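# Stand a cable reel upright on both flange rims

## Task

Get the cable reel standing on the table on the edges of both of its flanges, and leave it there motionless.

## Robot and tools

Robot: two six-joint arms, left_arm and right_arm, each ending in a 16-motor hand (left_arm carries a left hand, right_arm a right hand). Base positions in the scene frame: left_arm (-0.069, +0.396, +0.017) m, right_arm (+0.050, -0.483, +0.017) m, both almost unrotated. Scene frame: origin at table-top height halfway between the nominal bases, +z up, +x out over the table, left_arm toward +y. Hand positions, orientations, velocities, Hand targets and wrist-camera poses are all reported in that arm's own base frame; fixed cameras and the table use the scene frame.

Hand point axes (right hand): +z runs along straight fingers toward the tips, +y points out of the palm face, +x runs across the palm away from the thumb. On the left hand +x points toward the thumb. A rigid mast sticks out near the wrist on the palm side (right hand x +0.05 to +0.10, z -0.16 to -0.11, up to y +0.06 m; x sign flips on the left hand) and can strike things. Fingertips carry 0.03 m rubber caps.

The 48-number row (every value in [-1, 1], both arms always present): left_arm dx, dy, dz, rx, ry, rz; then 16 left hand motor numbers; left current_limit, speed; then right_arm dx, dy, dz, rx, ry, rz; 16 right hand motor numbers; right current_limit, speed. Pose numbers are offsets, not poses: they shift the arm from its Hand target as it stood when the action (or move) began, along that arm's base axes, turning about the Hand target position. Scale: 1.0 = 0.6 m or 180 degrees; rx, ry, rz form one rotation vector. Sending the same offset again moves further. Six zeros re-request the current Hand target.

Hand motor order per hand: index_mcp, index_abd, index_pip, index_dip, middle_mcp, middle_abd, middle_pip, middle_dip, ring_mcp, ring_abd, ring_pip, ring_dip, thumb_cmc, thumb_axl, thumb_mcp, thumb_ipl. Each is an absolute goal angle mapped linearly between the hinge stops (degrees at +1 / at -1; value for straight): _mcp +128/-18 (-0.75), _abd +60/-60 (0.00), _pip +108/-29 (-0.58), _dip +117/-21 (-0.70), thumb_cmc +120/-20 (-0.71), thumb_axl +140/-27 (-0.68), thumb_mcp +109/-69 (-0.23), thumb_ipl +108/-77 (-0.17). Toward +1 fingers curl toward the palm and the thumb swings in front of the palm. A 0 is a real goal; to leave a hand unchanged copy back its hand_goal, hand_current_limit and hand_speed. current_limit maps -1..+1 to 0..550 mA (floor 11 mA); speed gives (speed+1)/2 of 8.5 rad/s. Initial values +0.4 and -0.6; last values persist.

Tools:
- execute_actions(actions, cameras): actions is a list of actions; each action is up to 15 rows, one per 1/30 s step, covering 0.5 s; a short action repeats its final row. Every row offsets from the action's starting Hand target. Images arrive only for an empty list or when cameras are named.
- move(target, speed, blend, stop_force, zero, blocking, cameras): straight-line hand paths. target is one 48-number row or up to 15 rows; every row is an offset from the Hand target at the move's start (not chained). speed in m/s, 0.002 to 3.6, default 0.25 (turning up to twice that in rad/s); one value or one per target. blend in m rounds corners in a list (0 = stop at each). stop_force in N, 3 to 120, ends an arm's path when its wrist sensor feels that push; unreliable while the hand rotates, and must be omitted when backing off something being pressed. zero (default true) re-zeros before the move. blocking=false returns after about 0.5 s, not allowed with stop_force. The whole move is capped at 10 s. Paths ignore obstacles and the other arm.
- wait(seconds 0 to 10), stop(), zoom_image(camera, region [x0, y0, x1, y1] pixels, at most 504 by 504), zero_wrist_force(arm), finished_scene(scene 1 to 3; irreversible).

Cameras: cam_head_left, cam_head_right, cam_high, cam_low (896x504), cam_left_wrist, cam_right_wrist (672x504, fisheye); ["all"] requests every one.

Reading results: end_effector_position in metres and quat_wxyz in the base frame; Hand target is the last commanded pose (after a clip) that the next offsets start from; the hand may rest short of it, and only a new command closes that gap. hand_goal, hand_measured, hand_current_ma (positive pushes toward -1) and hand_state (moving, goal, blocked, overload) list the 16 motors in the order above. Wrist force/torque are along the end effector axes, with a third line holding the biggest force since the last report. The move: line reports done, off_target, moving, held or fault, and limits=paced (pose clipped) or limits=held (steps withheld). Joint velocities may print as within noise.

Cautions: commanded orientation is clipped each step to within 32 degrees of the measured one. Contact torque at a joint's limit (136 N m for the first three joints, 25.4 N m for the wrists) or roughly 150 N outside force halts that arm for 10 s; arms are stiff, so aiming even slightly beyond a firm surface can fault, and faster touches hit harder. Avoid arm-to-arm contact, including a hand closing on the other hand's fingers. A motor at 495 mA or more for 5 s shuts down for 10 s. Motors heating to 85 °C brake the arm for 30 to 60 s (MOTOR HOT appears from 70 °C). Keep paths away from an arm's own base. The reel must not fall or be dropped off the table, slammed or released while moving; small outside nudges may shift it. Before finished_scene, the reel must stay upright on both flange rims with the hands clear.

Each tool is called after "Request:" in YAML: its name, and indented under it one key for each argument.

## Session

Request:
execute_actions:
  actions: []

Scene clock: 0.00 s.
left_arm: end_effector_position=(+0.8782, +0.2060, +0.1442) hand_goal=(-0.754, +0.000, -0.576, -0.696, -0.754, +0.000, -0.576, -0.696, -0.754, +0.000, -0.576, -0.696, -0.714, -0.678, -0.226, -0.168) hand_measured=(-0.754, +0.000, -0.576, -0.696, -0.754, +0.000, -0.576, -0.696, -0.754, +0.000, -0.576, -0.696, -0.714, -0.678, -0.226, -0.168) hand_current_ma=(+0, +0, +0, +0, +0, +0, +0, +0, +0, +0, +0, +0, +0, +0, +0, +0) hand_state=(goal, goal, goal, goal, goal, goal, goal, goal, goal, goal, goal, goal, goal, goal, goal, goal) hand_current_limit=0.40 hand_speed=-0.60 end_effector_quat_wxyz=(+0.175, -0.375, +0.910, -0.001) | right_arm: end_effector_position=(+0.3856, +0.5448, +0.3181) hand_goal=(-0.754, +0.000, -0.576, -0.696, -0.754, +0.000, -0.576, -0.696, -0.754, +0.000, -0.576, -0.696, -0.714, -0.678, -0.226, -0.168) hand_measured=(-0.754, +0.000, -0.576, -0.696, -0.754, +0.000, -0.576, -0.696, -0.754, +0.000, -0.576, -0.696, -0.714, -0.678, -0.226, -0.168) hand_current_ma=(+0, +0, +0, +0, +0, +0, +0, +0, +0, +0, +0, +0, +0, +0, +0, +0) hand_state=(goal, goal, goal, goal, goal, goal, goal, goal, goal, goal, goal, goal, goal, goal, goal, goal) hand_current_limit=0.40 hand_speed=-0.60 end_effector_quat_wxyz=(+0.005, +0.128, +0.911, -0.393)
Joint positions: left_arm=[3.44 -2.745 -0.353 -1.264 1.6 -2.049] | right_arm=[0.887 -0.792 0.437 -0.489 -1.963 -0.254]
Joint velocities: within noise
Joint torques (N m): no reading
Motor temperatures (°C): left_arm=[30 34 27 32 37 36] | right_arm=[30 34 31 40 41 31]
Wrist force (N): no reading
Wrist torque (N m): no reading
Wrist force, peak (N): no reading
Hand target: left_arm +0.8782, +0.2060, +0.1442; +0.175, -0.375, +0.910, -0.001 | right_arm +0.3856, +0.5448, +0.3181; +0.005, +0.128, +0.911, -0.393
camera_calibration:
cam_left_wrist: T_world_to_cam=[[0.948446, 0.104161, 0.299335, -0.929149], [-0.118936, -0.758459, 0.640776, 0.120223], [0.293778, -0.643343, -0.706969, 0.102337], [0, 0, 0, 1]] pos_world=[0.865482, 0.253804, 0.27344]
cam_right_wrist: T_world_to_cam=[[0.888203, 0.251003, -0.384828, -0.325673], [0.386691, 0.0439385, 0.921162, -0.509337], [0.248123, -0.966989, -0.0580343, 0.575167], [0, 0, 0, 1]] pos_world=[0.343508, 0.660305, 0.377233]

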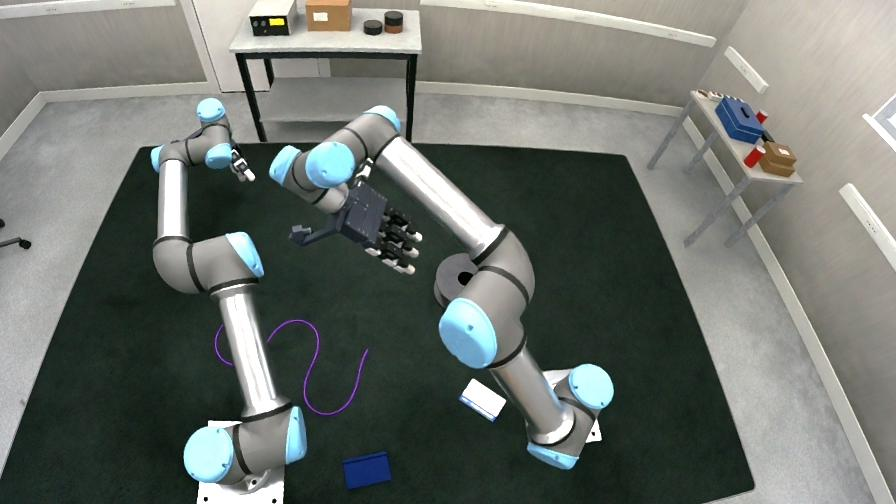

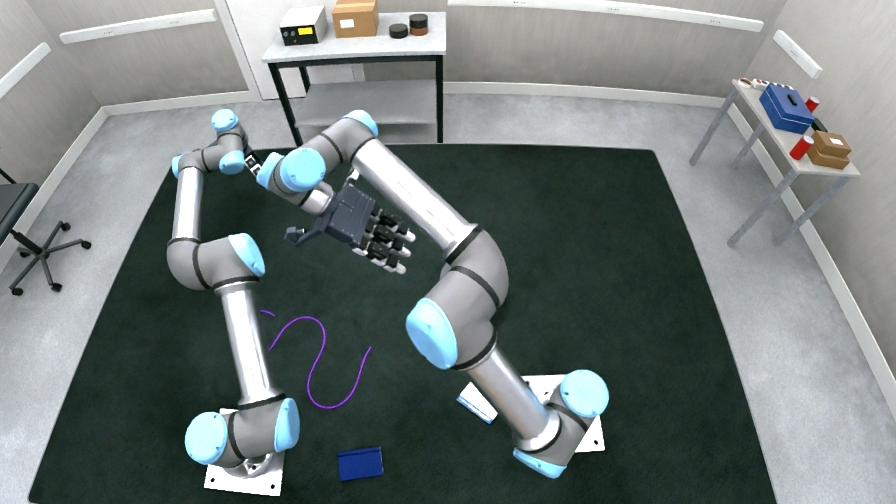

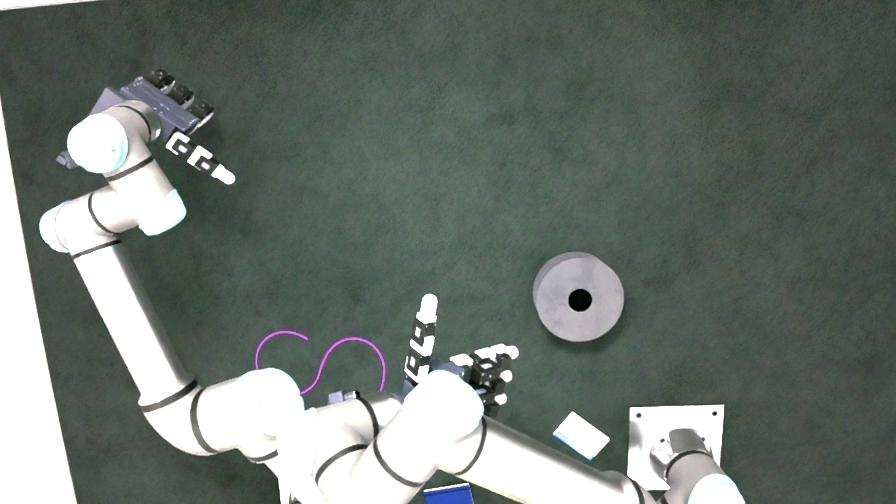

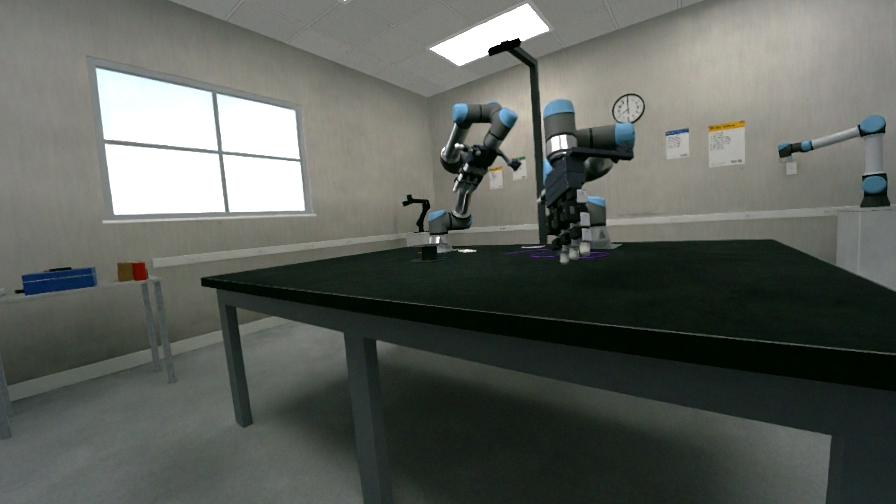

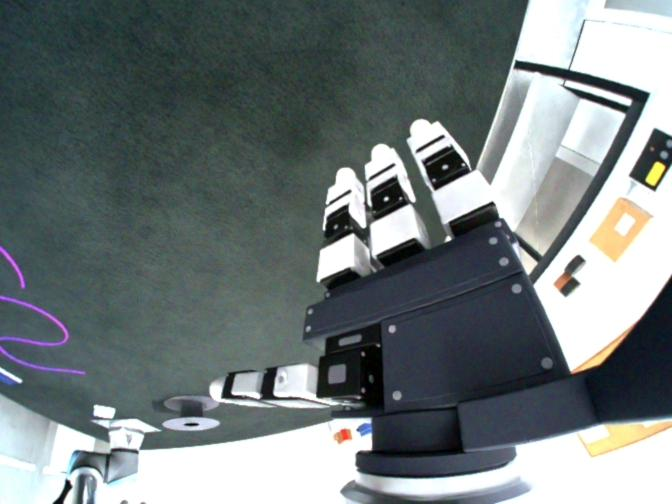

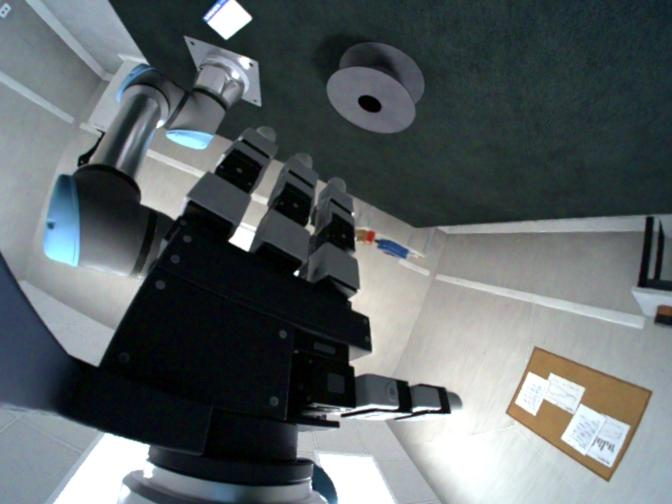

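Request:
zoom_image:
  camera: "cam_high"
  region: [510, 230, 650, 360]

Request:
zoom_image:
  camera: "cam_low"
  region: [395, 230, 465, 270]

Request:
zoom_image:
  camera: "cam_right_wrist"
  region: [310, 30, 440, 150]

Scaled by 3.600 from the camera's 896x504 image, which has a finer 1280x720 frame.

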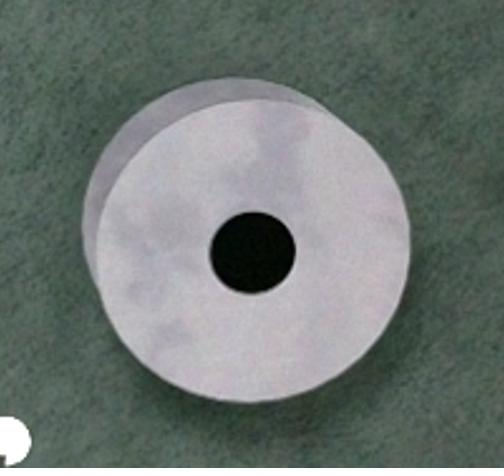

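Scaled by 7.200 from the camera's 896x504 image, which has a finer 1280x720 frame.

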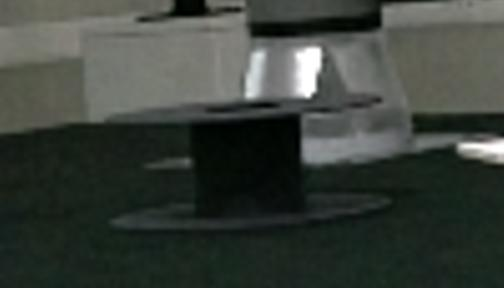

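Scaled by 3.877 from the camera's 672x504 image, which has a finer 960x720 frame.

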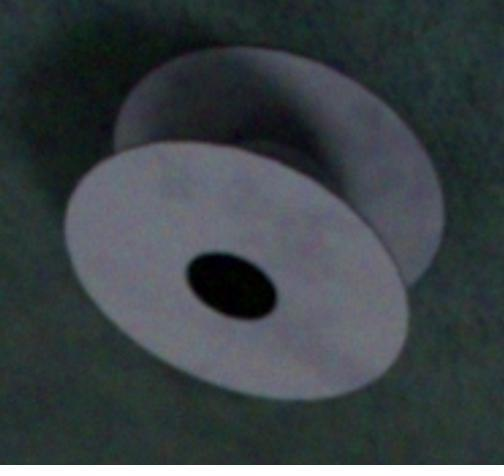

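Request:
move:
  target: [0,0,0,0,0,0, -0.754,0,-0.576,-0.696,-0.754,0,-0.576,-0.696,-0.754,0,-0.576,-0.696,-0.714,-0.678,-0.226,-0.168,0.4,-0.6, 0.344,-0.4313,-0.1968,0.118,0.172,0.631, 0.233,0,-0.285,-0.58, 0.233,0,-0.285,-0.58, 0.479,0,0.737,-0.696, 0.571,-0.678,-0.674,0.524, 0.72,-0.6]
  speed: 0.35
  cameras: ["cam_right_wrist","cam_high","cam_low","cam_head_left"]

Scene clock: 74.60 s.
left_arm: end_effector_position=(+0.8782, +0.2060, +0.1442) hand_goal=(-0.754, +0.000, -0.576, -0.696, -0.754, +0.000, -0.576, -0.696, -0.754, +0.000, -0.576, -0.696, -0.714, -0.678, -0.226, -0.168) hand_measured=(-0.754, +0.000, -0.576, -0.696, -0.754, +0.000, -0.576, -0.696, -0.754, +0.000, -0.576, -0.696, -0.714, -0.678, -0.224, -0.168) hand_current_ma=(+2, +0, -1, +0, +2, +0, -1, +0, +2, +0, -1, +0, +0, +1, +6, +1) hand_state=(goal, goal, goal, goal, goal, goal, goal, goal, goal, goal, goal, goal, goal, goal, goal, goal) hand_current_limit=0.40 hand_speed=-0.60 end_effector_quat_wxyz=(+0.175, -0.375, +0.910, -0.001) | right_arm: end_effector_position=(+0.5920, +0.2860, +0.2000) hand_goal=(+0.232, +0.000, -0.286, -0.580, +0.232, +0.000, -0.286, -0.580, +0.478, +0.000, +0.736, -0.696, +0.570, -0.678, -0.674, +0.524) hand_measured=(+0.222, +0.000, -0.288, -0.582, +0.222, +0.000, -0.288, -0.582, +0.464, +0.000, +0.732, -0.696, +0.568, -0.678, -0.664, +0.522) hand_current_ma=(-23, +0, -4, -4, -23, +0, -3, -5, -36, +0, -8, +0, -4, +1, +27, -2) hand_state=(goal, goal, goal, goal, goal, goal, goal, goal, goal, goal, goal, goal, goal, goal, goal, goal) hand_current_limit=0.72 hand_speed=-0.60 end_effector_quat_wxyz=(-0.102, +0.770, -0.624, +0.082)
Joint positions: left_arm=[3.44 -2.745 -0.353 -1.264 1.6 -2.049] | right_arm=[0.21 -1.101 1.421 -2.154 -1.571 -3.14]
Joint torques (N m): left_arm=[-2.26 61.84 22.71 3.03 0.23 0.07] | right_arm=[-7.29 -33.65 -27.91 -0.35 1.42 -3.13]
Wrist force (N): left_arm=[-0.2 0.3 0.2] | right_arm=[0.3 0.3 -0.3]
Wrist torque (N m): left_arm=[0.03 0.04 -0.02] | right_arm=[0.16 -0.17 0.09]
Wrist force, peak (N): left_arm=[-0.6 0.5 -0.1] | right_arm=[0.4 -1.2 0.1]
Hand target: left_arm +0.8782, +0.2060, +0.1442; +0.175, -0.375, +0.910, -0.001 | right_arm +0.5920, +0.2860, +0.2000; -0.102, +0.770, -0.624, +0.082
Off the commanded pose: left_arm 0.000 m, 0 deg | right_arm 0.000 m, 0 deg.
move: done
camera_calibration:
cam_right_wrist: T_world_to_cam=[[-0.770617, 0.613268, -0.173355, 0.346658], [0.233155, 0.524457, 0.818892, -0.495001], [0.593117, 0.590633, -0.547142, -0.285008], [0, 0, 0, 1]] pos_world=[0.551595, 0.215347, 0.309508]
Images, in order (width x height): cam_head_left 896x504, cam_high 896x504, cam_low 896x504, cam_right_wrist 672x504.

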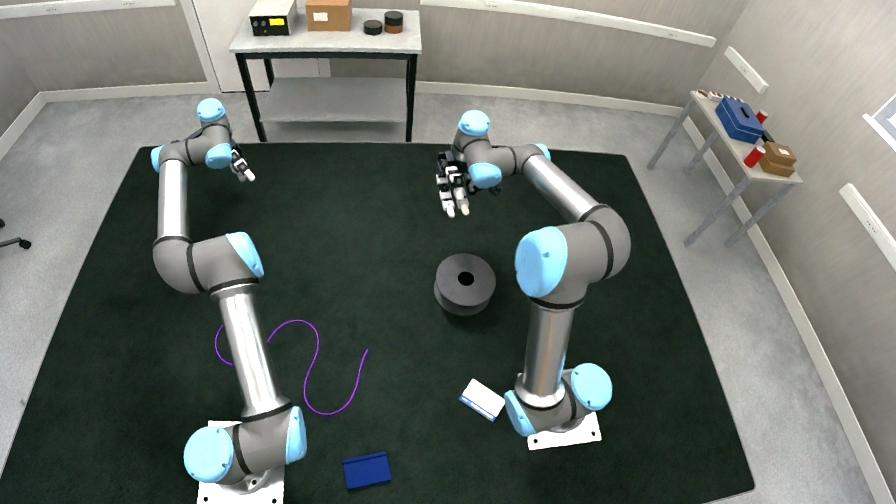

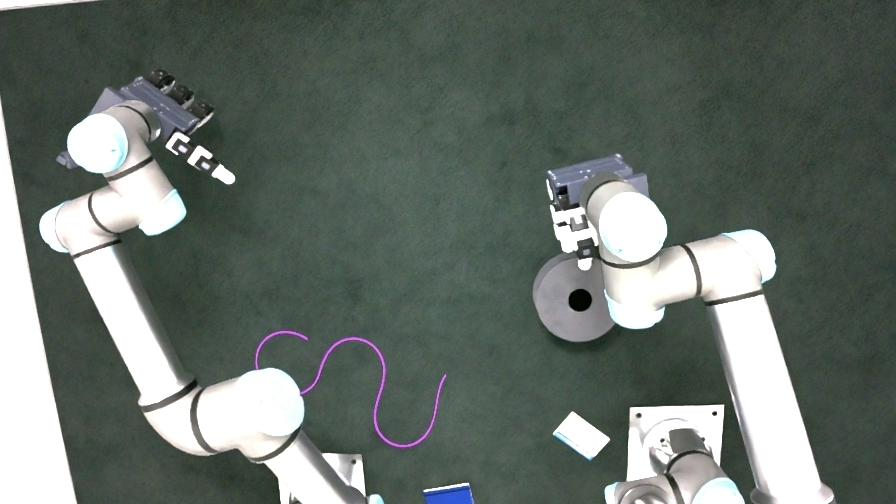

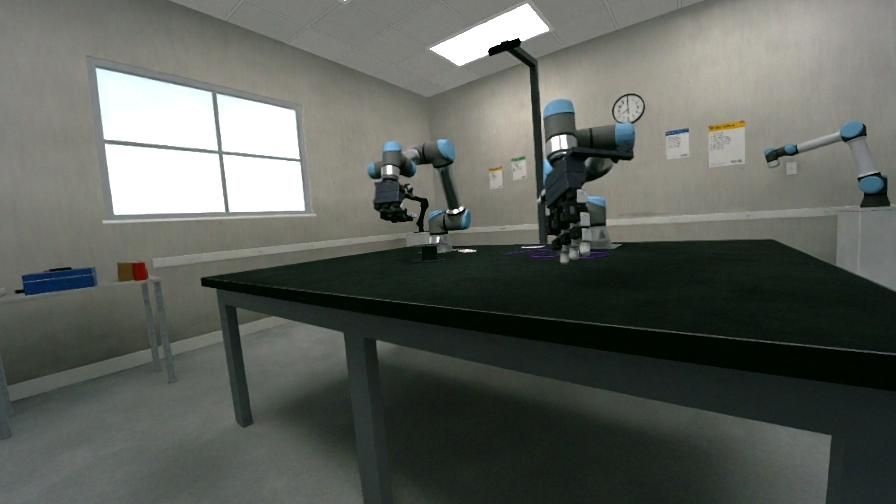

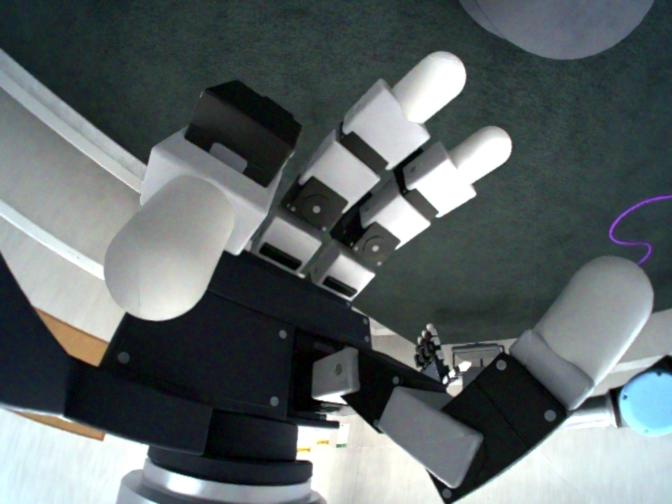

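Request:
move:
  target: [0,0,0,0,0,0, -0.754,0,-0.576,-0.696,-0.754,0,-0.576,-0.696,-0.754,0,-0.576,-0.696,-0.714,-0.678,-0.226,-0.168,0.4,-0.6, 0.01,0.005,-0.2,0,0,0, 0.233,0,-0.285,-0.58, 0.233,0,-0.285,-0.58, 0.479,0,0.737,-0.696, 0.571,-0.678,-0.674,0.524, 0.72,-0.6]
  speed: 0.2
  cameras: ["cam_right_wrist"]

Scene clock: 88.13 s.
left_arm: end_effector_position=(+0.8782, +0.2060, +0.1442) hand_goal=(-0.754, +0.000, -0.576, -0.696, -0.754, +0.000, -0.576, -0.696, -0.754, +0.000, -0.576, -0.696, -0.714, -0.678, -0.226, -0.168) hand_measured=(-0.754, +0.000, -0.576, -0.696, -0.754, +0.000, -0.576, -0.696, -0.754, +0.000, -0.576, -0.696, -0.714, -0.678, -0.224, -0.168) hand_current_ma=(+2, +0, -1, +0, +2, +0, -1, +0, +2, +0, -1, +0, +0, +1, +6, +1) hand_state=(goal, goal, goal, goal, goal, goal, goal, goal, goal, goal, goal, goal, goal, goal, goal, goal) hand_current_limit=0.40 hand_speed=-0.60 end_effector_quat_wxyz=(+0.175, -0.375, +0.910, -0.001) | right_arm: end_effector_position=(+0.5980, +0.2890, +0.0801) hand_goal=(+0.232, +0.000, -0.286, -0.580, +0.232, +0.000, -0.286, -0.580, +0.478, +0.000, +0.736, -0.696, +0.570, -0.678, -0.674, +0.524) hand_measured=(+0.222, +0.000, -0.288, -0.582, +0.222, +0.000, -0.288, -0.582, +0.464, +0.000, +0.732, -0.696, +0.568, -0.678, -0.664, +0.522) hand_current_ma=(-23, +0, -4, -4, -23, +0, -3, -5, -36, +0, -7, +0, -4, +1, +27, -2) hand_state=(goal, goal, goal, goal, goal, goal, goal, goal, goal, goal, goal, goal, goal, goal, goal, goal) hand_current_limit=0.72 hand_speed=-0.60 end_effector_quat_wxyz=(-0.102, +0.770, -0.624, +0.082)
Joint positions: left_arm=[3.44 -2.745 -0.353 -1.264 1.6 -2.049] | right_arm=[0.213 -0.963 1.539 -2.409 -1.571 -3.138]
Joint torques (N m): left_arm=[-2.15 62.54 23.1 3.08 0.27 0.11] | right_arm=[8.98 -35.86 -11.59 -4.14 -1.33 3.01]
Wrist force (N): left_arm=[-0.5 0.0 0.2] | right_arm=[0.2 0.3 -0.5]
Wrist torque (N m): left_arm=[-0.01 0.07 -0.05] | right_arm=[0.17 -0.11 -0.06]
Wrist force, peak (N): left_arm=[-0.6 0.5 0.0] | right_arm=[0.1 0.5 -1.5]
Hand target: left_arm +0.8782, +0.2060, +0.1442; +0.175, -0.375, +0.910, -0.001 | right_arm +0.5980, +0.2890, +0.0800; -0.102, +0.770, -0.624, +0.082
Off the commanded pose: left_arm 0.000 m, 0 deg | right_arm 0.000 m, 0 deg.
move: done
camera_calibration:
cam_right_wrist: T_world_to_cam=[[-0.770681, 0.613182, -0.173376, 0.328715], [0.23311, 0.524517, 0.818866, -0.399771], [0.593052, 0.590668, -0.547174, -0.355906], [0, 0, 0, 1]] pos_world=[0.557595, 0.218347, 0.189608]
Images, in order (width x height): cam_right_wrist 672x504.

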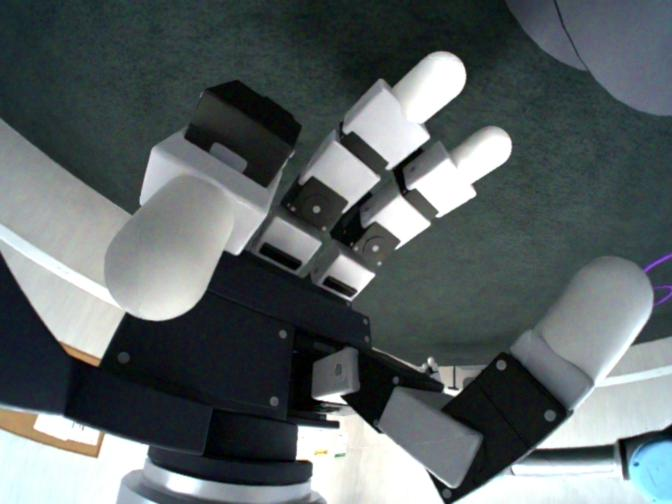

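Request:
move:
  target:
    - [0,0,0,0,0,0, -0.754,0,-0.576,-0.696,-0.754,0,-0.576,-0.696,-0.754,0,-0.576,-0.696,-0.714,-0.678,-0.226,-0.168,0.4,-0.6, -0.0055,0.0007,-0.0808,0,0,0, 0.233,0,-0.285,-0.58, 0.233,0,-0.285,-0.58, 0.479,0,0.737,-0.696, 0.571,-0.678,-0.674,0.524, 0.72,-0.6]
    - [0,0,0,0,0,0, -0.754,0,-0.576,-0.696,-0.754,0,-0.576,-0.696,-0.754,0,-0.576,-0.696,-0.714,-0.678,-0.226,-0.168,0.4,-0.6, -0.1442,-0.0288,-0.0808,0,0,0, 0.233,0,-0.285,-0.58, 0.233,0,-0.285,-0.58, 0.479,0,0.737,-0.696, 0.571,-0.678,-0.674,0.524, 0.72,-0.6]
  speed: 0.1
  stop_force: 6
  cameras: ["cam_right_wrist","cam_low"]

Request:
zoom_image:
  camera: "cam_low"
  region: [385, 210, 475, 275]

Scene clock: 107.60 s.
left_arm: end_effector_position=(+0.8782, +0.2060, +0.1442) hand_goal=(-0.754, +0.000, -0.576, -0.696, -0.754, +0.000, -0.576, -0.696, -0.754, +0.000, -0.576, -0.696, -0.714, -0.678, -0.226, -0.168) hand_measured=(-0.754, +0.000, -0.576, -0.696, -0.754, +0.000, -0.576, -0.696, -0.754, +0.000, -0.576, -0.696, -0.714, -0.678, -0.224, -0.168) hand_current_ma=(+2, +0, -1, +0, +2, +0, -1, +0, +2, +0, -1, +0, +0, +1, +6, +1) hand_state=(goal, goal, goal, goal, goal, goal, goal, goal, goal, goal, goal, goal, goal, goal, goal, goal) hand_current_limit=0.40 hand_speed=-0.60 end_effector_quat_wxyz=(+0.175, -0.375, +0.910, -0.001) | right_arm: end_effector_position=(+0.5115, +0.2717, +0.0315) hand_goal=(+0.232, +0.000, -0.286, -0.580, +0.232, +0.000, -0.286, -0.580, +0.478, +0.000, +0.736, -0.696, +0.570, -0.678, -0.674, +0.524) hand_measured=(+0.222, +0.000, -0.288, -0.582, +0.222, +0.000, -0.288, -0.582, +0.464, +0.000, +0.732, -0.696, +0.568, -0.678, -0.664, +0.522) hand_current_ma=(-23, +0, -4, -4, -23, +0, -3, -5, -36, +0, -7, +0, -4, +1, +27, -2) hand_state=(goal, goal, goal, goal, goal, goal, goal, goal, goal, goal, goal, goal, goal, goal, goal, goal) hand_current_limit=0.72 hand_speed=-0.60 end_effector_quat_wxyz=(-0.102, +0.770, -0.624, +0.082)
Joint positions: left_arm=[3.44 -2.745 -0.353 -1.264 1.6 -2.049] | right_arm=[0.215 -1.051 1.853 -2.636 -1.572 -3.136]
Joint torques (N m): left_arm=[-2.48 62.12 23.5 2.93 0.56 0.05] | right_arm=[-7.32 -56.52 -8.65 -4.19 1.54 -1.2]
Wrist force (N): left_arm=[-0.4 0.0 0.2] | right_arm=[0.5 0.3 -0.6]
Wrist torque (N m): left_arm=[-0.01 0.06 -0.03] | right_arm=[0.19 -0.14 -0.02]
Wrist force, peak (N): left_arm=[-0.7 0.4 -0.2] | right_arm=[0.5 1.5 -0.5]
Hand target: left_arm +0.8782, +0.2060, +0.1442; +0.175, -0.375, +0.910, -0.001 | right_arm +0.5115, +0.2717, +0.0315; -0.102, +0.770, -0.624, +0.082
Off the commanded pose: left_arm 0.000 m, 0 deg | right_arm 0.000 m, 0 deg.
move: done
camera_calibration:
cam_right_wrist: T_world_to_cam=[[-0.770602, 0.613301, -0.173304, 0.26418], [0.233203, 0.524418, 0.818903, -0.330847], [0.593117, 0.590633, -0.547142, -0.320954], [0, 0, 0, 1]] pos_world=[0.471096, 0.201047, 0.141108]
Images, in order (width x height): cam_low 896x504, cam_right_wrist 672x504.

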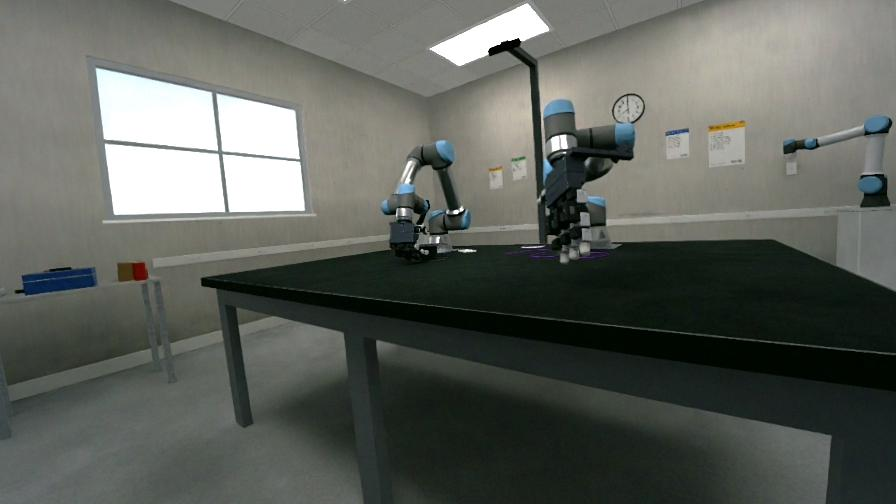

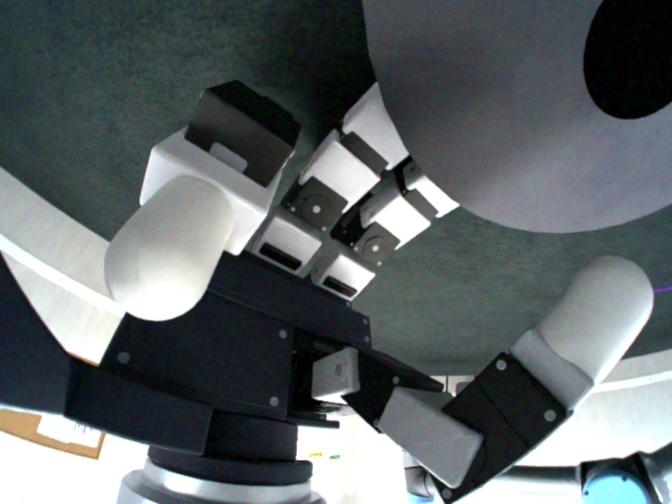

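Scaled by 5.600 from the camera's 896x504 image, which has a finer 1280x720 frame.

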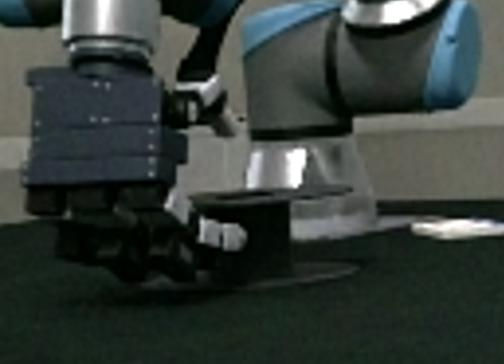

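Request:
move:
  target: [0,0,0,0,0,0, -0.754,0,-0.576,-0.696,-0.754,0,-0.576,-0.696,-0.754,0,-0.576,-0.696,-0.714,-0.678,-0.226,-0.168,0.4,-0.6, 0,0,0,0,0,0, 0.245,0,-0.285,-0.34, 0.245,0,-0.285,-0.34, 0.479,0,0.737,-0.696, 0.571,-0.678,-0.2,0.286, 0.74,-0.65]
  speed: 0.07
  cameras: []

Request:
move:
  target: [0,0,0,0,0,0, -0.754,0,-0.576,-0.696,-0.754,0,-0.576,-0.696,-0.754,0,-0.576,-0.696,-0.714,-0.678,-0.226,-0.168,0.4,-0.6, 0,0,0,0,0,0, 0.34,0,-0.25,-0.22, 0.34,0,-0.25,-0.22, 0.479,0,0.737,-0.696, 0.571,-0.678,-0.06,0.31, 0.74,-0.8]
  speed: 0.07
  cameras: ["cam_right_wrist"]

Scene clock: 121.10 s.
left_arm: end_effector_position=(+0.8782, +0.2060, +0.1442) hand_goal=(-0.754, +0.000, -0.576, -0.696, -0.754, +0.000, -0.576, -0.696, -0.754, +0.000, -0.576, -0.696, -0.714, -0.678, -0.226, -0.168) hand_measured=(-0.754, +0.000, -0.576, -0.696, -0.754, +0.000, -0.576, -0.696, -0.754, +0.000, -0.576, -0.696, -0.714, -0.678, -0.224, -0.168) hand_current_ma=(+2, +0, -1, +0, +2, +0, -1, +0, +2, +0, -1, +0, +0, +1, +6, +1) hand_state=(goal, goal, goal, goal, goal, goal, goal, goal, goal, goal, goal, goal, goal, goal, goal, goal) hand_current_limit=0.40 hand_speed=-0.60 end_effector_quat_wxyz=(+0.175, -0.375, +0.910, -0.001) | right_arm: end_effector_position=(+0.5115, +0.2717, +0.0315) hand_goal=(+0.244, +0.000, -0.286, -0.340, +0.244, +0.000, -0.286, -0.340, +0.478, +0.000, +0.736, -0.696, +0.570, -0.678, -0.200, +0.286) hand_measured=(+0.226, +0.000, -0.288, -0.344, +0.226, +0.000, -0.288, -0.344, +0.464, +0.000, +0.732, -0.696, +0.568, -0.678, -0.198, +0.288) hand_current_ma=(-48, +0, -4, -6, -49, +0, -3, -7, -36, +0, -7, +0, -4, +1, +3, +6) hand_state=(goal, goal, goal, goal, goal, goal, goal, goal, goal, goal, goal, goal, goal, goal, goal, goal) hand_current_limit=0.74 hand_speed=-0.65 end_effector_quat_wxyz=(-0.102, +0.770, -0.624, +0.082)
Joint positions: left_arm=[3.44 -2.745 -0.353 -1.264 1.6 -2.049] | right_arm=[0.215 -1.051 1.853 -2.636 -1.572 -3.136]
Joint torques (N m): left_arm=[-1.49 61.27 23.98 3.12 0.7 0.2] | right_arm=[-7.63 -55.83 -9.45 -4.04 1.46 -2.55]
Wrist force (N): left_arm=[-0.5 0.3 0.2] | right_arm=[0.4 0.9 -0.4]
Wrist torque (N m): left_arm=[0.02 0.06 -0.04] | right_arm=[0.24 -0.14 -0.01]
Wrist force, peak (N): left_arm=[-0.6 0.3 0.2] | right_arm=[0.5 1.2 -0.4]
Hand target: left_arm +0.8782, +0.2060, +0.1442; +0.175, -0.375, +0.910, -0.001 | right_arm +0.5115, +0.2717, +0.0315; -0.102, +0.770, -0.624, +0.082
Off the commanded pose: left_arm 0.000 m, 0 deg | right_arm 0.000 m, 0 deg.
move: done
No camera images: "cameras" was empty.

Scene clock: 121.60 s.
left_arm: end_effector_position=(+0.8782, +0.2060, +0.1442) hand_goal=(-0.754, +0.000, -0.576, -0.696, -0.754, +0.000, -0.576, -0.696, -0.754, +0.000, -0.576, -0.696, -0.714, -0.678, -0.226, -0.168) hand_measured=(-0.754, +0.000, -0.576, -0.696, -0.754, +0.000, -0.576, -0.696, -0.754, +0.000, -0.576, -0.696, -0.714, -0.678, -0.224, -0.168) hand_current_ma=(+2, +0, -1, +0, +2, +0, -1, +0, +2, +0, -1, +0, +0, +1, +6, +1) hand_state=(goal, goal, goal, goal, goal, goal, goal, goal, goal, goal, goal, goal, goal, goal, goal, goal) hand_current_limit=0.40 hand_speed=-0.60 end_effector_quat_wxyz=(+0.175, -0.375, +0.910, -0.001) | right_arm: end_effector_position=(+0.5115, +0.2717, +0.0315) hand_goal=(+0.340, +0.000, -0.250, -0.220, +0.340, +0.000, -0.250, -0.220, +0.478, +0.000, +0.736, -0.696, +0.570, -0.678, -0.060, +0.310) hand_measured=(+0.252, +0.000, -0.290, -0.268, +0.250, +0.000, -0.286, -0.270, +0.464, +0.000, +0.732, -0.696, +0.568, -0.678, -0.144, +0.300) hand_current_ma=(-347, +0, -117, -148, -349, +0, -105, -161, -36, +0, -7, +0, -4, +1, -419, -28) hand_state=(blocked, goal, blocked, blocked, blocked, goal, blocked, blocked, goal, goal, goal, goal, goal, goal, blocked, goal) hand_current_limit=0.74 hand_speed=-0.80 end_effector_quat_wxyz=(-0.102, +0.770, -0.624, +0.082)
Joint positions: left_arm=[3.44 -2.745 -0.353 -1.264 1.6 -2.049] | right_arm=[0.215 -1.051 1.853 -2.636 -1.572 -3.136]
Joint torques (N m): left_arm=[-2.69 61.44 23.97 2.99 0.58 0.09] | right_arm=[-7.38 -55.93 -12.58 -3.8 1.38 -2.69]
Wrist force (N): left_arm=[-0.5 0.0 -0.1] | right_arm=[0.8 0.7 1.4]
Wrist torque (N m): left_arm=[0.00 0.06 -0.04] | right_arm=[0.26 -0.25 0.02]
Wrist force, peak (N): left_arm=[-0.3 0.4 -0.2] | right_arm=[0.3 1.8 1.0]
Hand target: left_arm +0.8782, +0.2060, +0.1442; +0.175, -0.375, +0.910, -0.001 | right_arm +0.5115, +0.2717, +0.0315; -0.102, +0.770, -0.624, +0.082
Off the commanded pose: left_arm 0.000 m, 0 deg | right_arm 0.000 m, 0 deg.
move: done
camera_calibration:
cam_right_wrist: T_world_to_cam=[[-0.770663, 0.613223, -0.173313, 0.264225], [0.233169, 0.52447, 0.818879, -0.330839], [0.593053, 0.590668, -0.547174, -0.320926], [0, 0, 0, 1]] pos_world=[0.471095, 0.201047, 0.141108]
Images, in order (width x height): cam_right_wrist 672x504.

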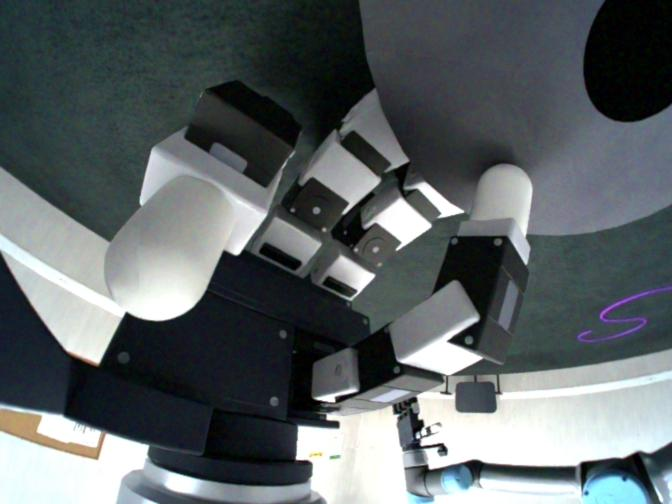

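Request:
move:
  target: [0,0,0,0,0,0, -0.754,0,-0.576,-0.696,-0.754,0,-0.576,-0.696,-0.754,0,-0.576,-0.696,-0.714,-0.678,-0.226,-0.168,0.4,-0.6, 0.3,0.15,0.001,0,0,0, 0.34,0,-0.25,-0.22, 0.34,0,-0.25,-0.22, 0.479,0,0.737,-0.696, 0.571,-0.678,-0.06,0.31, 0.74,-0.8]
  speed: 0.08
  cameras: ["cam_right_wrist","cam_high"]

Scene clock: 131.03 s.
left_arm: end_effector_position=(+0.8782, +0.2060, +0.1442) hand_goal=(-0.754, +0.000, -0.576, -0.696, -0.754, +0.000, -0.576, -0.696, -0.754, +0.000, -0.576, -0.696, -0.714, -0.678, -0.226, -0.168) hand_measured=(-0.754, +0.000, -0.576, -0.696, -0.754, +0.000, -0.576, -0.696, -0.754, +0.000, -0.576, -0.696, -0.714, -0.678, -0.224, -0.168) hand_current_ma=(+2, +0, -1, +0, +2, +0, -1, +0, +2, +0, -1, +0, +0, +1, +6, +1) hand_state=(goal, goal, goal, goal, goal, goal, goal, goal, goal, goal, goal, goal, goal, goal, goal, goal) hand_current_limit=0.40 hand_speed=-0.60 end_effector_quat_wxyz=(+0.175, -0.375, +0.910, -0.001) | right_arm: end_effector_position=(+0.6915, +0.3617, +0.0321) hand_goal=(+0.340, +0.000, -0.250, -0.220, +0.340, +0.000, -0.250, -0.220, +0.478, +0.000, +0.736, -0.696, +0.570, -0.678, -0.060, +0.310) hand_measured=(+0.252, +0.000, -0.290, -0.268, +0.250, +0.000, -0.286, -0.266, +0.464, +0.000, +0.732, -0.696, +0.568, -0.678, -0.144, +0.300) hand_current_ma=(-347, +0, -122, -148, -349, +0, -107, -145, -36, +0, -7, +0, -4, +1, -415, -33) hand_state=(blocked, goal, blocked, blocked, blocked, goal, blocked, blocked, goal, goal, goal, goal, goal, goal, blocked, goal) hand_current_limit=0.74 hand_speed=-0.80 end_effector_quat_wxyz=(-0.102, +0.770, -0.624, +0.082)
Joint positions: left_arm=[3.44 -2.745 -0.353 -1.264 1.6 -2.049] | right_arm=[0.279 -0.658 1.112 -2.288 -1.589 -3.075]
Joint torques (N m): left_arm=[-1.81 61.57 23.46 2.99 0.81 0.29] | right_arm=[8.69 -49.17 -26.89 -0.43 -1.55 3.11]
Wrist force (N): left_arm=[-0.2 0.0 -0.1] | right_arm=[0.4 1.0 1.3]
Wrist torque (N m): left_arm=[0.02 0.02 -0.02] | right_arm=[0.25 -0.21 -0.04]
Wrist force, peak (N): left_arm=[-0.6 0.5 0.3] | right_arm=[0.7 2.2 1.2]
Hand target: left_arm +0.8782, +0.2060, +0.1442; +0.175, -0.375, +0.910, -0.001 | right_arm +0.6915, +0.3617, +0.0321; -0.102, +0.770, -0.624, +0.082
Off the commanded pose: left_arm 0.000 m, 0 deg | right_arm 0.000 m, 0 deg.
move: done
camera_calibration:
cam_right_wrist: T_world_to_cam=[[-0.770681, 0.613182, -0.173376, 0.34789], [0.23311, 0.524517, 0.818866, -0.420476], [0.593052, 0.590668, -0.547174, -0.480507], [0, 0, 0, 1]] pos_world=[0.651095, 0.291047, 0.141708]
Images, in order (width x height): cam_high 896x504, cam_right_wrist 672x504.

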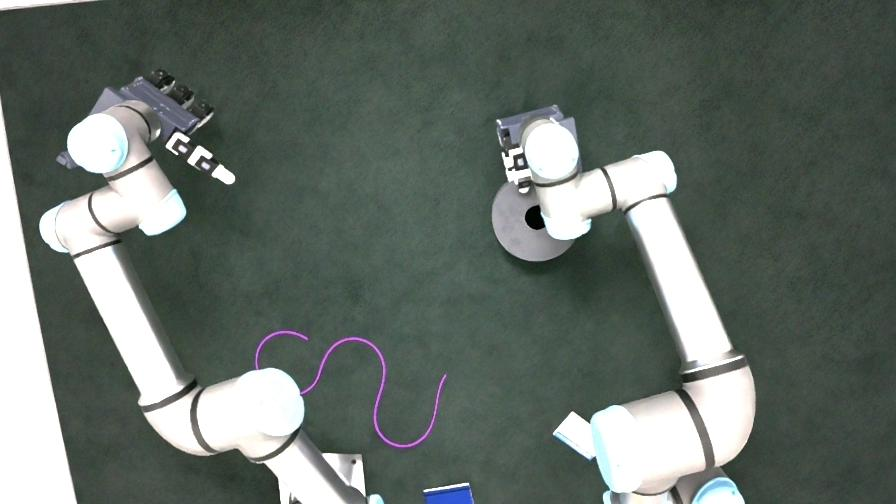

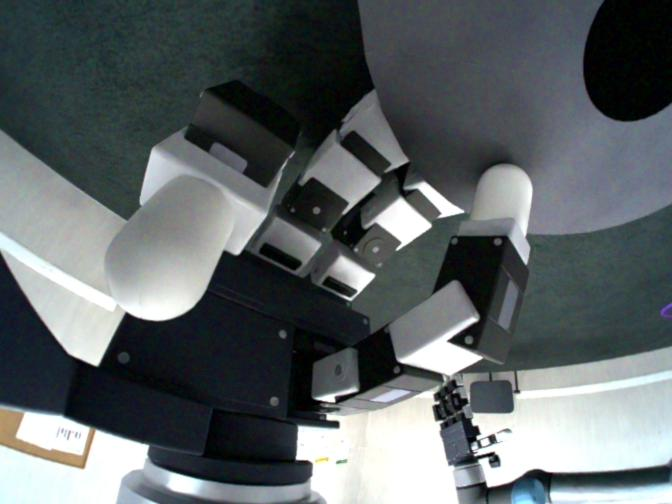

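Request:
move:
  target:
    - [0,0,0,0,0,0,-0.754,0,-0.576,-0.696,-0.754,0,-0.576,-0.696,-0.754,0,-0.576,-0.696,-0.714,-0.678,-0.226,-0.168,0.4,-0.6,-0.0189,-0.0040,0.0585,0.0116,-0.0543,0,0.34,0,-0.25,-0.22,0.34,0,-0.25,-0.22,0.479,0,0.737,-0.696,0.571,-0.678,-0.06,0.31,0.74,-0.8]
    - [0,0,0,0,0,0,-0.754,0,-0.576,-0.696,-0.754,0,-0.576,-0.696,-0.754,0,-0.576,-0.696,-0.714,-0.678,-0.226,-0.168,0.4,-0.6,-0.0476,-0.0101,0.1125,0.0231,-0.1087,0,0.34,0,-0.25,-0.22,0.34,0,-0.25,-0.22,0.479,0,0.737,-0.696,0.571,-0.678,-0.06,0.31,0.74,-0.8]
    - [0,0,0,0,0,0,-0.754,0,-0.576,-0.696,-0.754,0,-0.576,-0.696,-0.754,0,-0.576,-0.696,-0.714,-0.678,-0.226,-0.168,0.4,-0.6,-0.0849,-0.0181,0.1607,0.0347,-0.1630,0,0.34,0,-0.25,-0.22,0.34,0,-0.25,-0.22,0.479,0,0.737,-0.696,0.571,-0.678,-0.06,0.31,0.74,-0.8]
    - [0,0,0,0,0,0,-0.754,0,-0.576,-0.696,-0.754,0,-0.576,-0.696,-0.754,0,-0.576,-0.696,-0.714,-0.678,-0.226,-0.168,0.4,-0.6,-0.1299,-0.0276,0.2023,0.0462,-0.2173,0,0.34,0,-0.25,-0.22,0.34,0,-0.25,-0.22,0.479,0,0.737,-0.696,0.571,-0.678,-0.06,0.31,0.74,-0.8]
    - [0,0,0,0,0,0,-0.754,0,-0.576,-0.696,-0.754,0,-0.576,-0.696,-0.754,0,-0.576,-0.696,-0.714,-0.678,-0.226,-0.168,0.4,-0.6,-0.1811,-0.0385,0.2355,0.0578,-0.2717,0,0.34,0,-0.25,-0.22,0.34,0,-0.25,-0.22,0.479,0,0.737,-0.696,0.571,-0.678,-0.06,0.31,0.74,-0.8]
    - [0,0,0,0,0,0,-0.754,0,-0.576,-0.696,-0.754,0,-0.576,-0.696,-0.754,0,-0.576,-0.696,-0.714,-0.678,-0.226,-0.168,0.4,-0.6,-0.2370,-0.0504,0.2590,0.0693,-0.3260,0,0.34,0,-0.25,-0.22,0.34,0,-0.25,-0.22,0.479,0,0.737,-0.696,0.571,-0.678,-0.06,0.31,0.74,-0.8]
    - [0,0,0,0,0,0,-0.754,0,-0.576,-0.696,-0.754,0,-0.576,-0.696,-0.754,0,-0.576,-0.696,-0.714,-0.678,-0.226,-0.168,0.4,-0.6,-0.2958,-0.0629,0.2723,0.0809,-0.3803,0,0.34,0,-0.25,-0.22,0.34,0,-0.25,-0.22,0.479,0,0.737,-0.696,0.571,-0.678,-0.06,0.31,0.74,-0.8]
  speed: 0.1
  blend: 0.01
  cameras: ["cam_right_wrist","cam_low","cam_high","cam_head_right"]

Request:
zoom_image:
  camera: "cam_low"
  region: [380, 185, 480, 275]

Scene clock: 169.33 s.
left_arm: end_effector_position=(+0.8782, +0.2060, +0.1442) hand_goal=(-0.754, +0.000, -0.576, -0.696, -0.754, +0.000, -0.576, -0.696, -0.754, +0.000, -0.576, -0.696, -0.714, -0.678, -0.226, -0.168) hand_measured=(-0.754, +0.000, -0.576, -0.696, -0.754, +0.000, -0.576, -0.696, -0.754, +0.000, -0.576, -0.696, -0.714, -0.678, -0.224, -0.168) hand_current_ma=(+2, +0, -1, +0, +2, +0, -1, +0, +2, +0, -1, +0, +0, +1, +6, +1) hand_state=(goal, goal, goal, goal, goal, goal, goal, goal, goal, goal, goal, goal, goal, goal, goal, goal) hand_current_limit=0.40 hand_speed=-0.60 end_effector_quat_wxyz=(+0.175, -0.375, +0.910, -0.001) | right_arm: end_effector_position=(+0.5140, +0.3240, +0.1955) hand_goal=(+0.340, +0.000, -0.250, -0.220, +0.340, +0.000, -0.250, -0.220, +0.478, +0.000, +0.736, -0.696, +0.570, -0.678, -0.060, +0.310) hand_measured=(+0.252, +0.002, -0.302, -0.266, +0.276, +0.000, -0.286, -0.258, +0.472, +0.000, +0.732, -0.696, +0.566, -0.678, -0.142, +0.294) hand_current_ma=(-347, +2, -164, -141, -235, +0, -107, -116, -12, +0, -7, +0, -5, +0, -405, -59) hand_state=(blocked, goal, blocked, blocked, blocked, goal, blocked, blocked, goal, goal, goal, goal, goal, goal, blocked, goal) hand_current_limit=0.74 hand_speed=-0.80 end_effector_quat_wxyz=(-0.525, +0.573, -0.464, +0.425)
Joint positions: left_arm=[3.44 -2.745 -0.353 -1.264 1.6 -2.049] | right_arm=[0.359 -1.132 2.216 -4.138 -1.719 -3.128]
Joint torques (N m): left_arm=[-2.3 61.91 24.26 3.14 1.03 0.34] | right_arm=[8.78 -22.57 -5.82 -4.29 -1.52 -2.77]
Wrist force (N): left_arm=[-0.6 0.2 -0.1] | right_arm=[-0.1 2.5 1.1]
Wrist torque (N m): left_arm=[0.03 0.07 -0.05] | right_arm=[0.30 0.05 0.10]
Wrist force, peak (N): left_arm=[-0.9 0.3 -0.1] | right_arm=[0.2 3.1 0.6]
Hand target: left_arm +0.8782, +0.2060, +0.1442; +0.175, -0.375, +0.910, -0.001 | right_arm +0.5140, +0.3240, +0.1955; -0.525, +0.573, -0.464, +0.425
Off the commanded pose: left_arm 0.000 m, 0 deg | right_arm 0.000 m, 0 deg.
move: done
camera_calibration:
cam_right_wrist: T_world_to_cam=[[-0.20852, 0.732761, -0.64775, 0.0276513], [-0.736336, 0.318276, 0.597084, 0.115424], [0.643683, 0.601466, 0.473191, -0.492649], [0, 0, 0, 1]] pos_world=[0.407866, 0.239314, 0.182111]
Images, in order (width x height): cam_head_right 896x504, cam_high 896x504, cam_low 896x504, cam_right_wrist 672x504.

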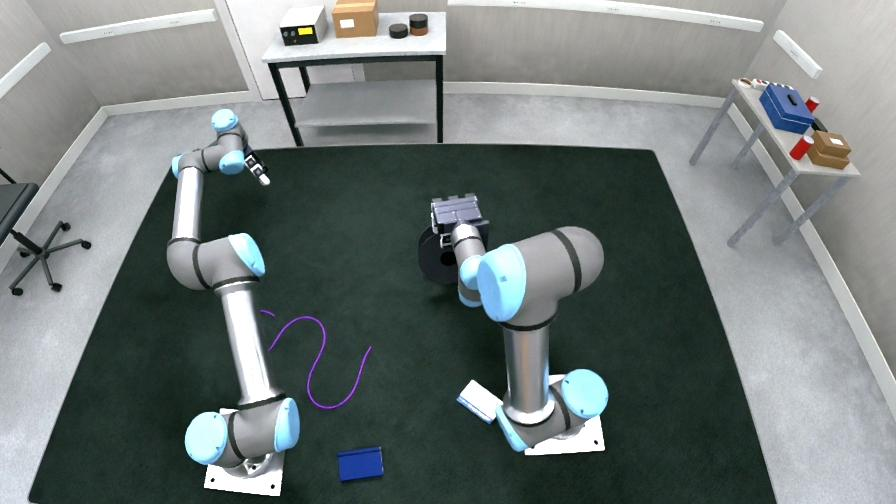

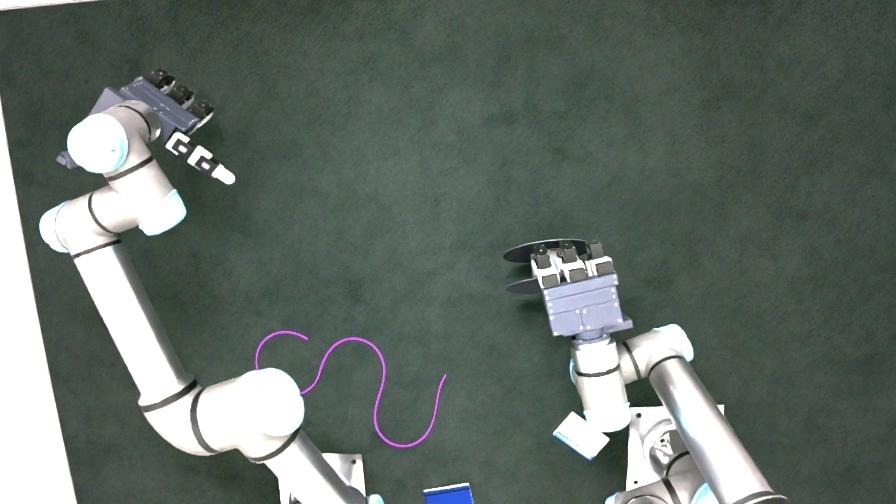

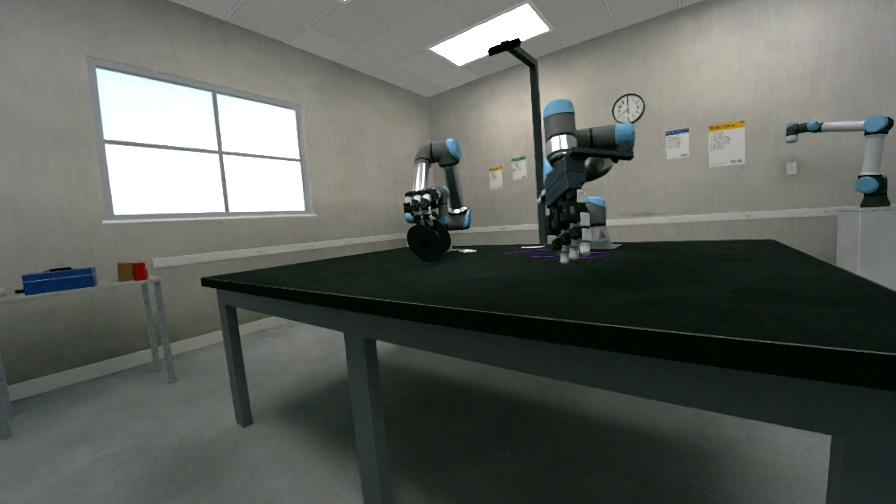

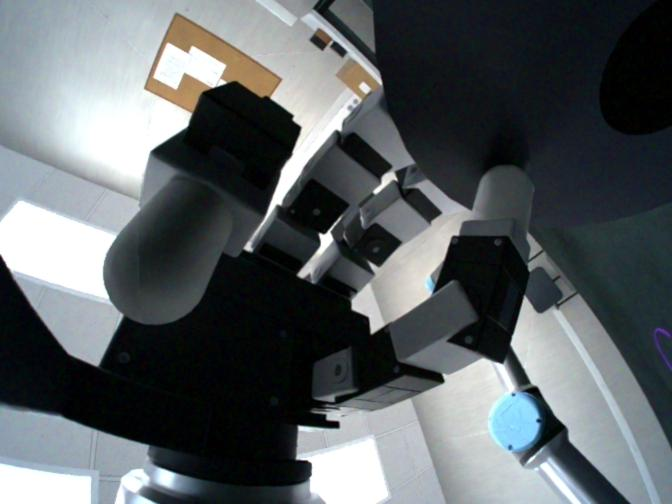

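Scaled by 5.040 from the camera's 896x504 image, which has a finer 1280x720 frame.

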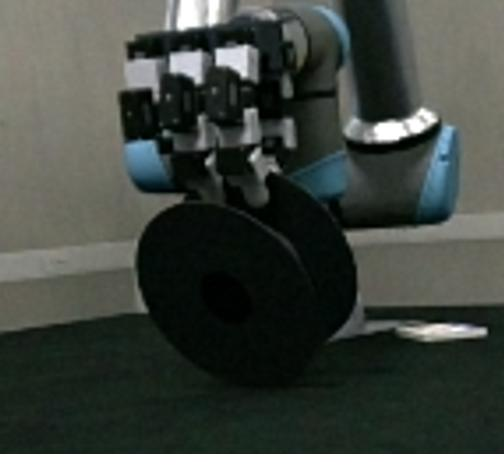

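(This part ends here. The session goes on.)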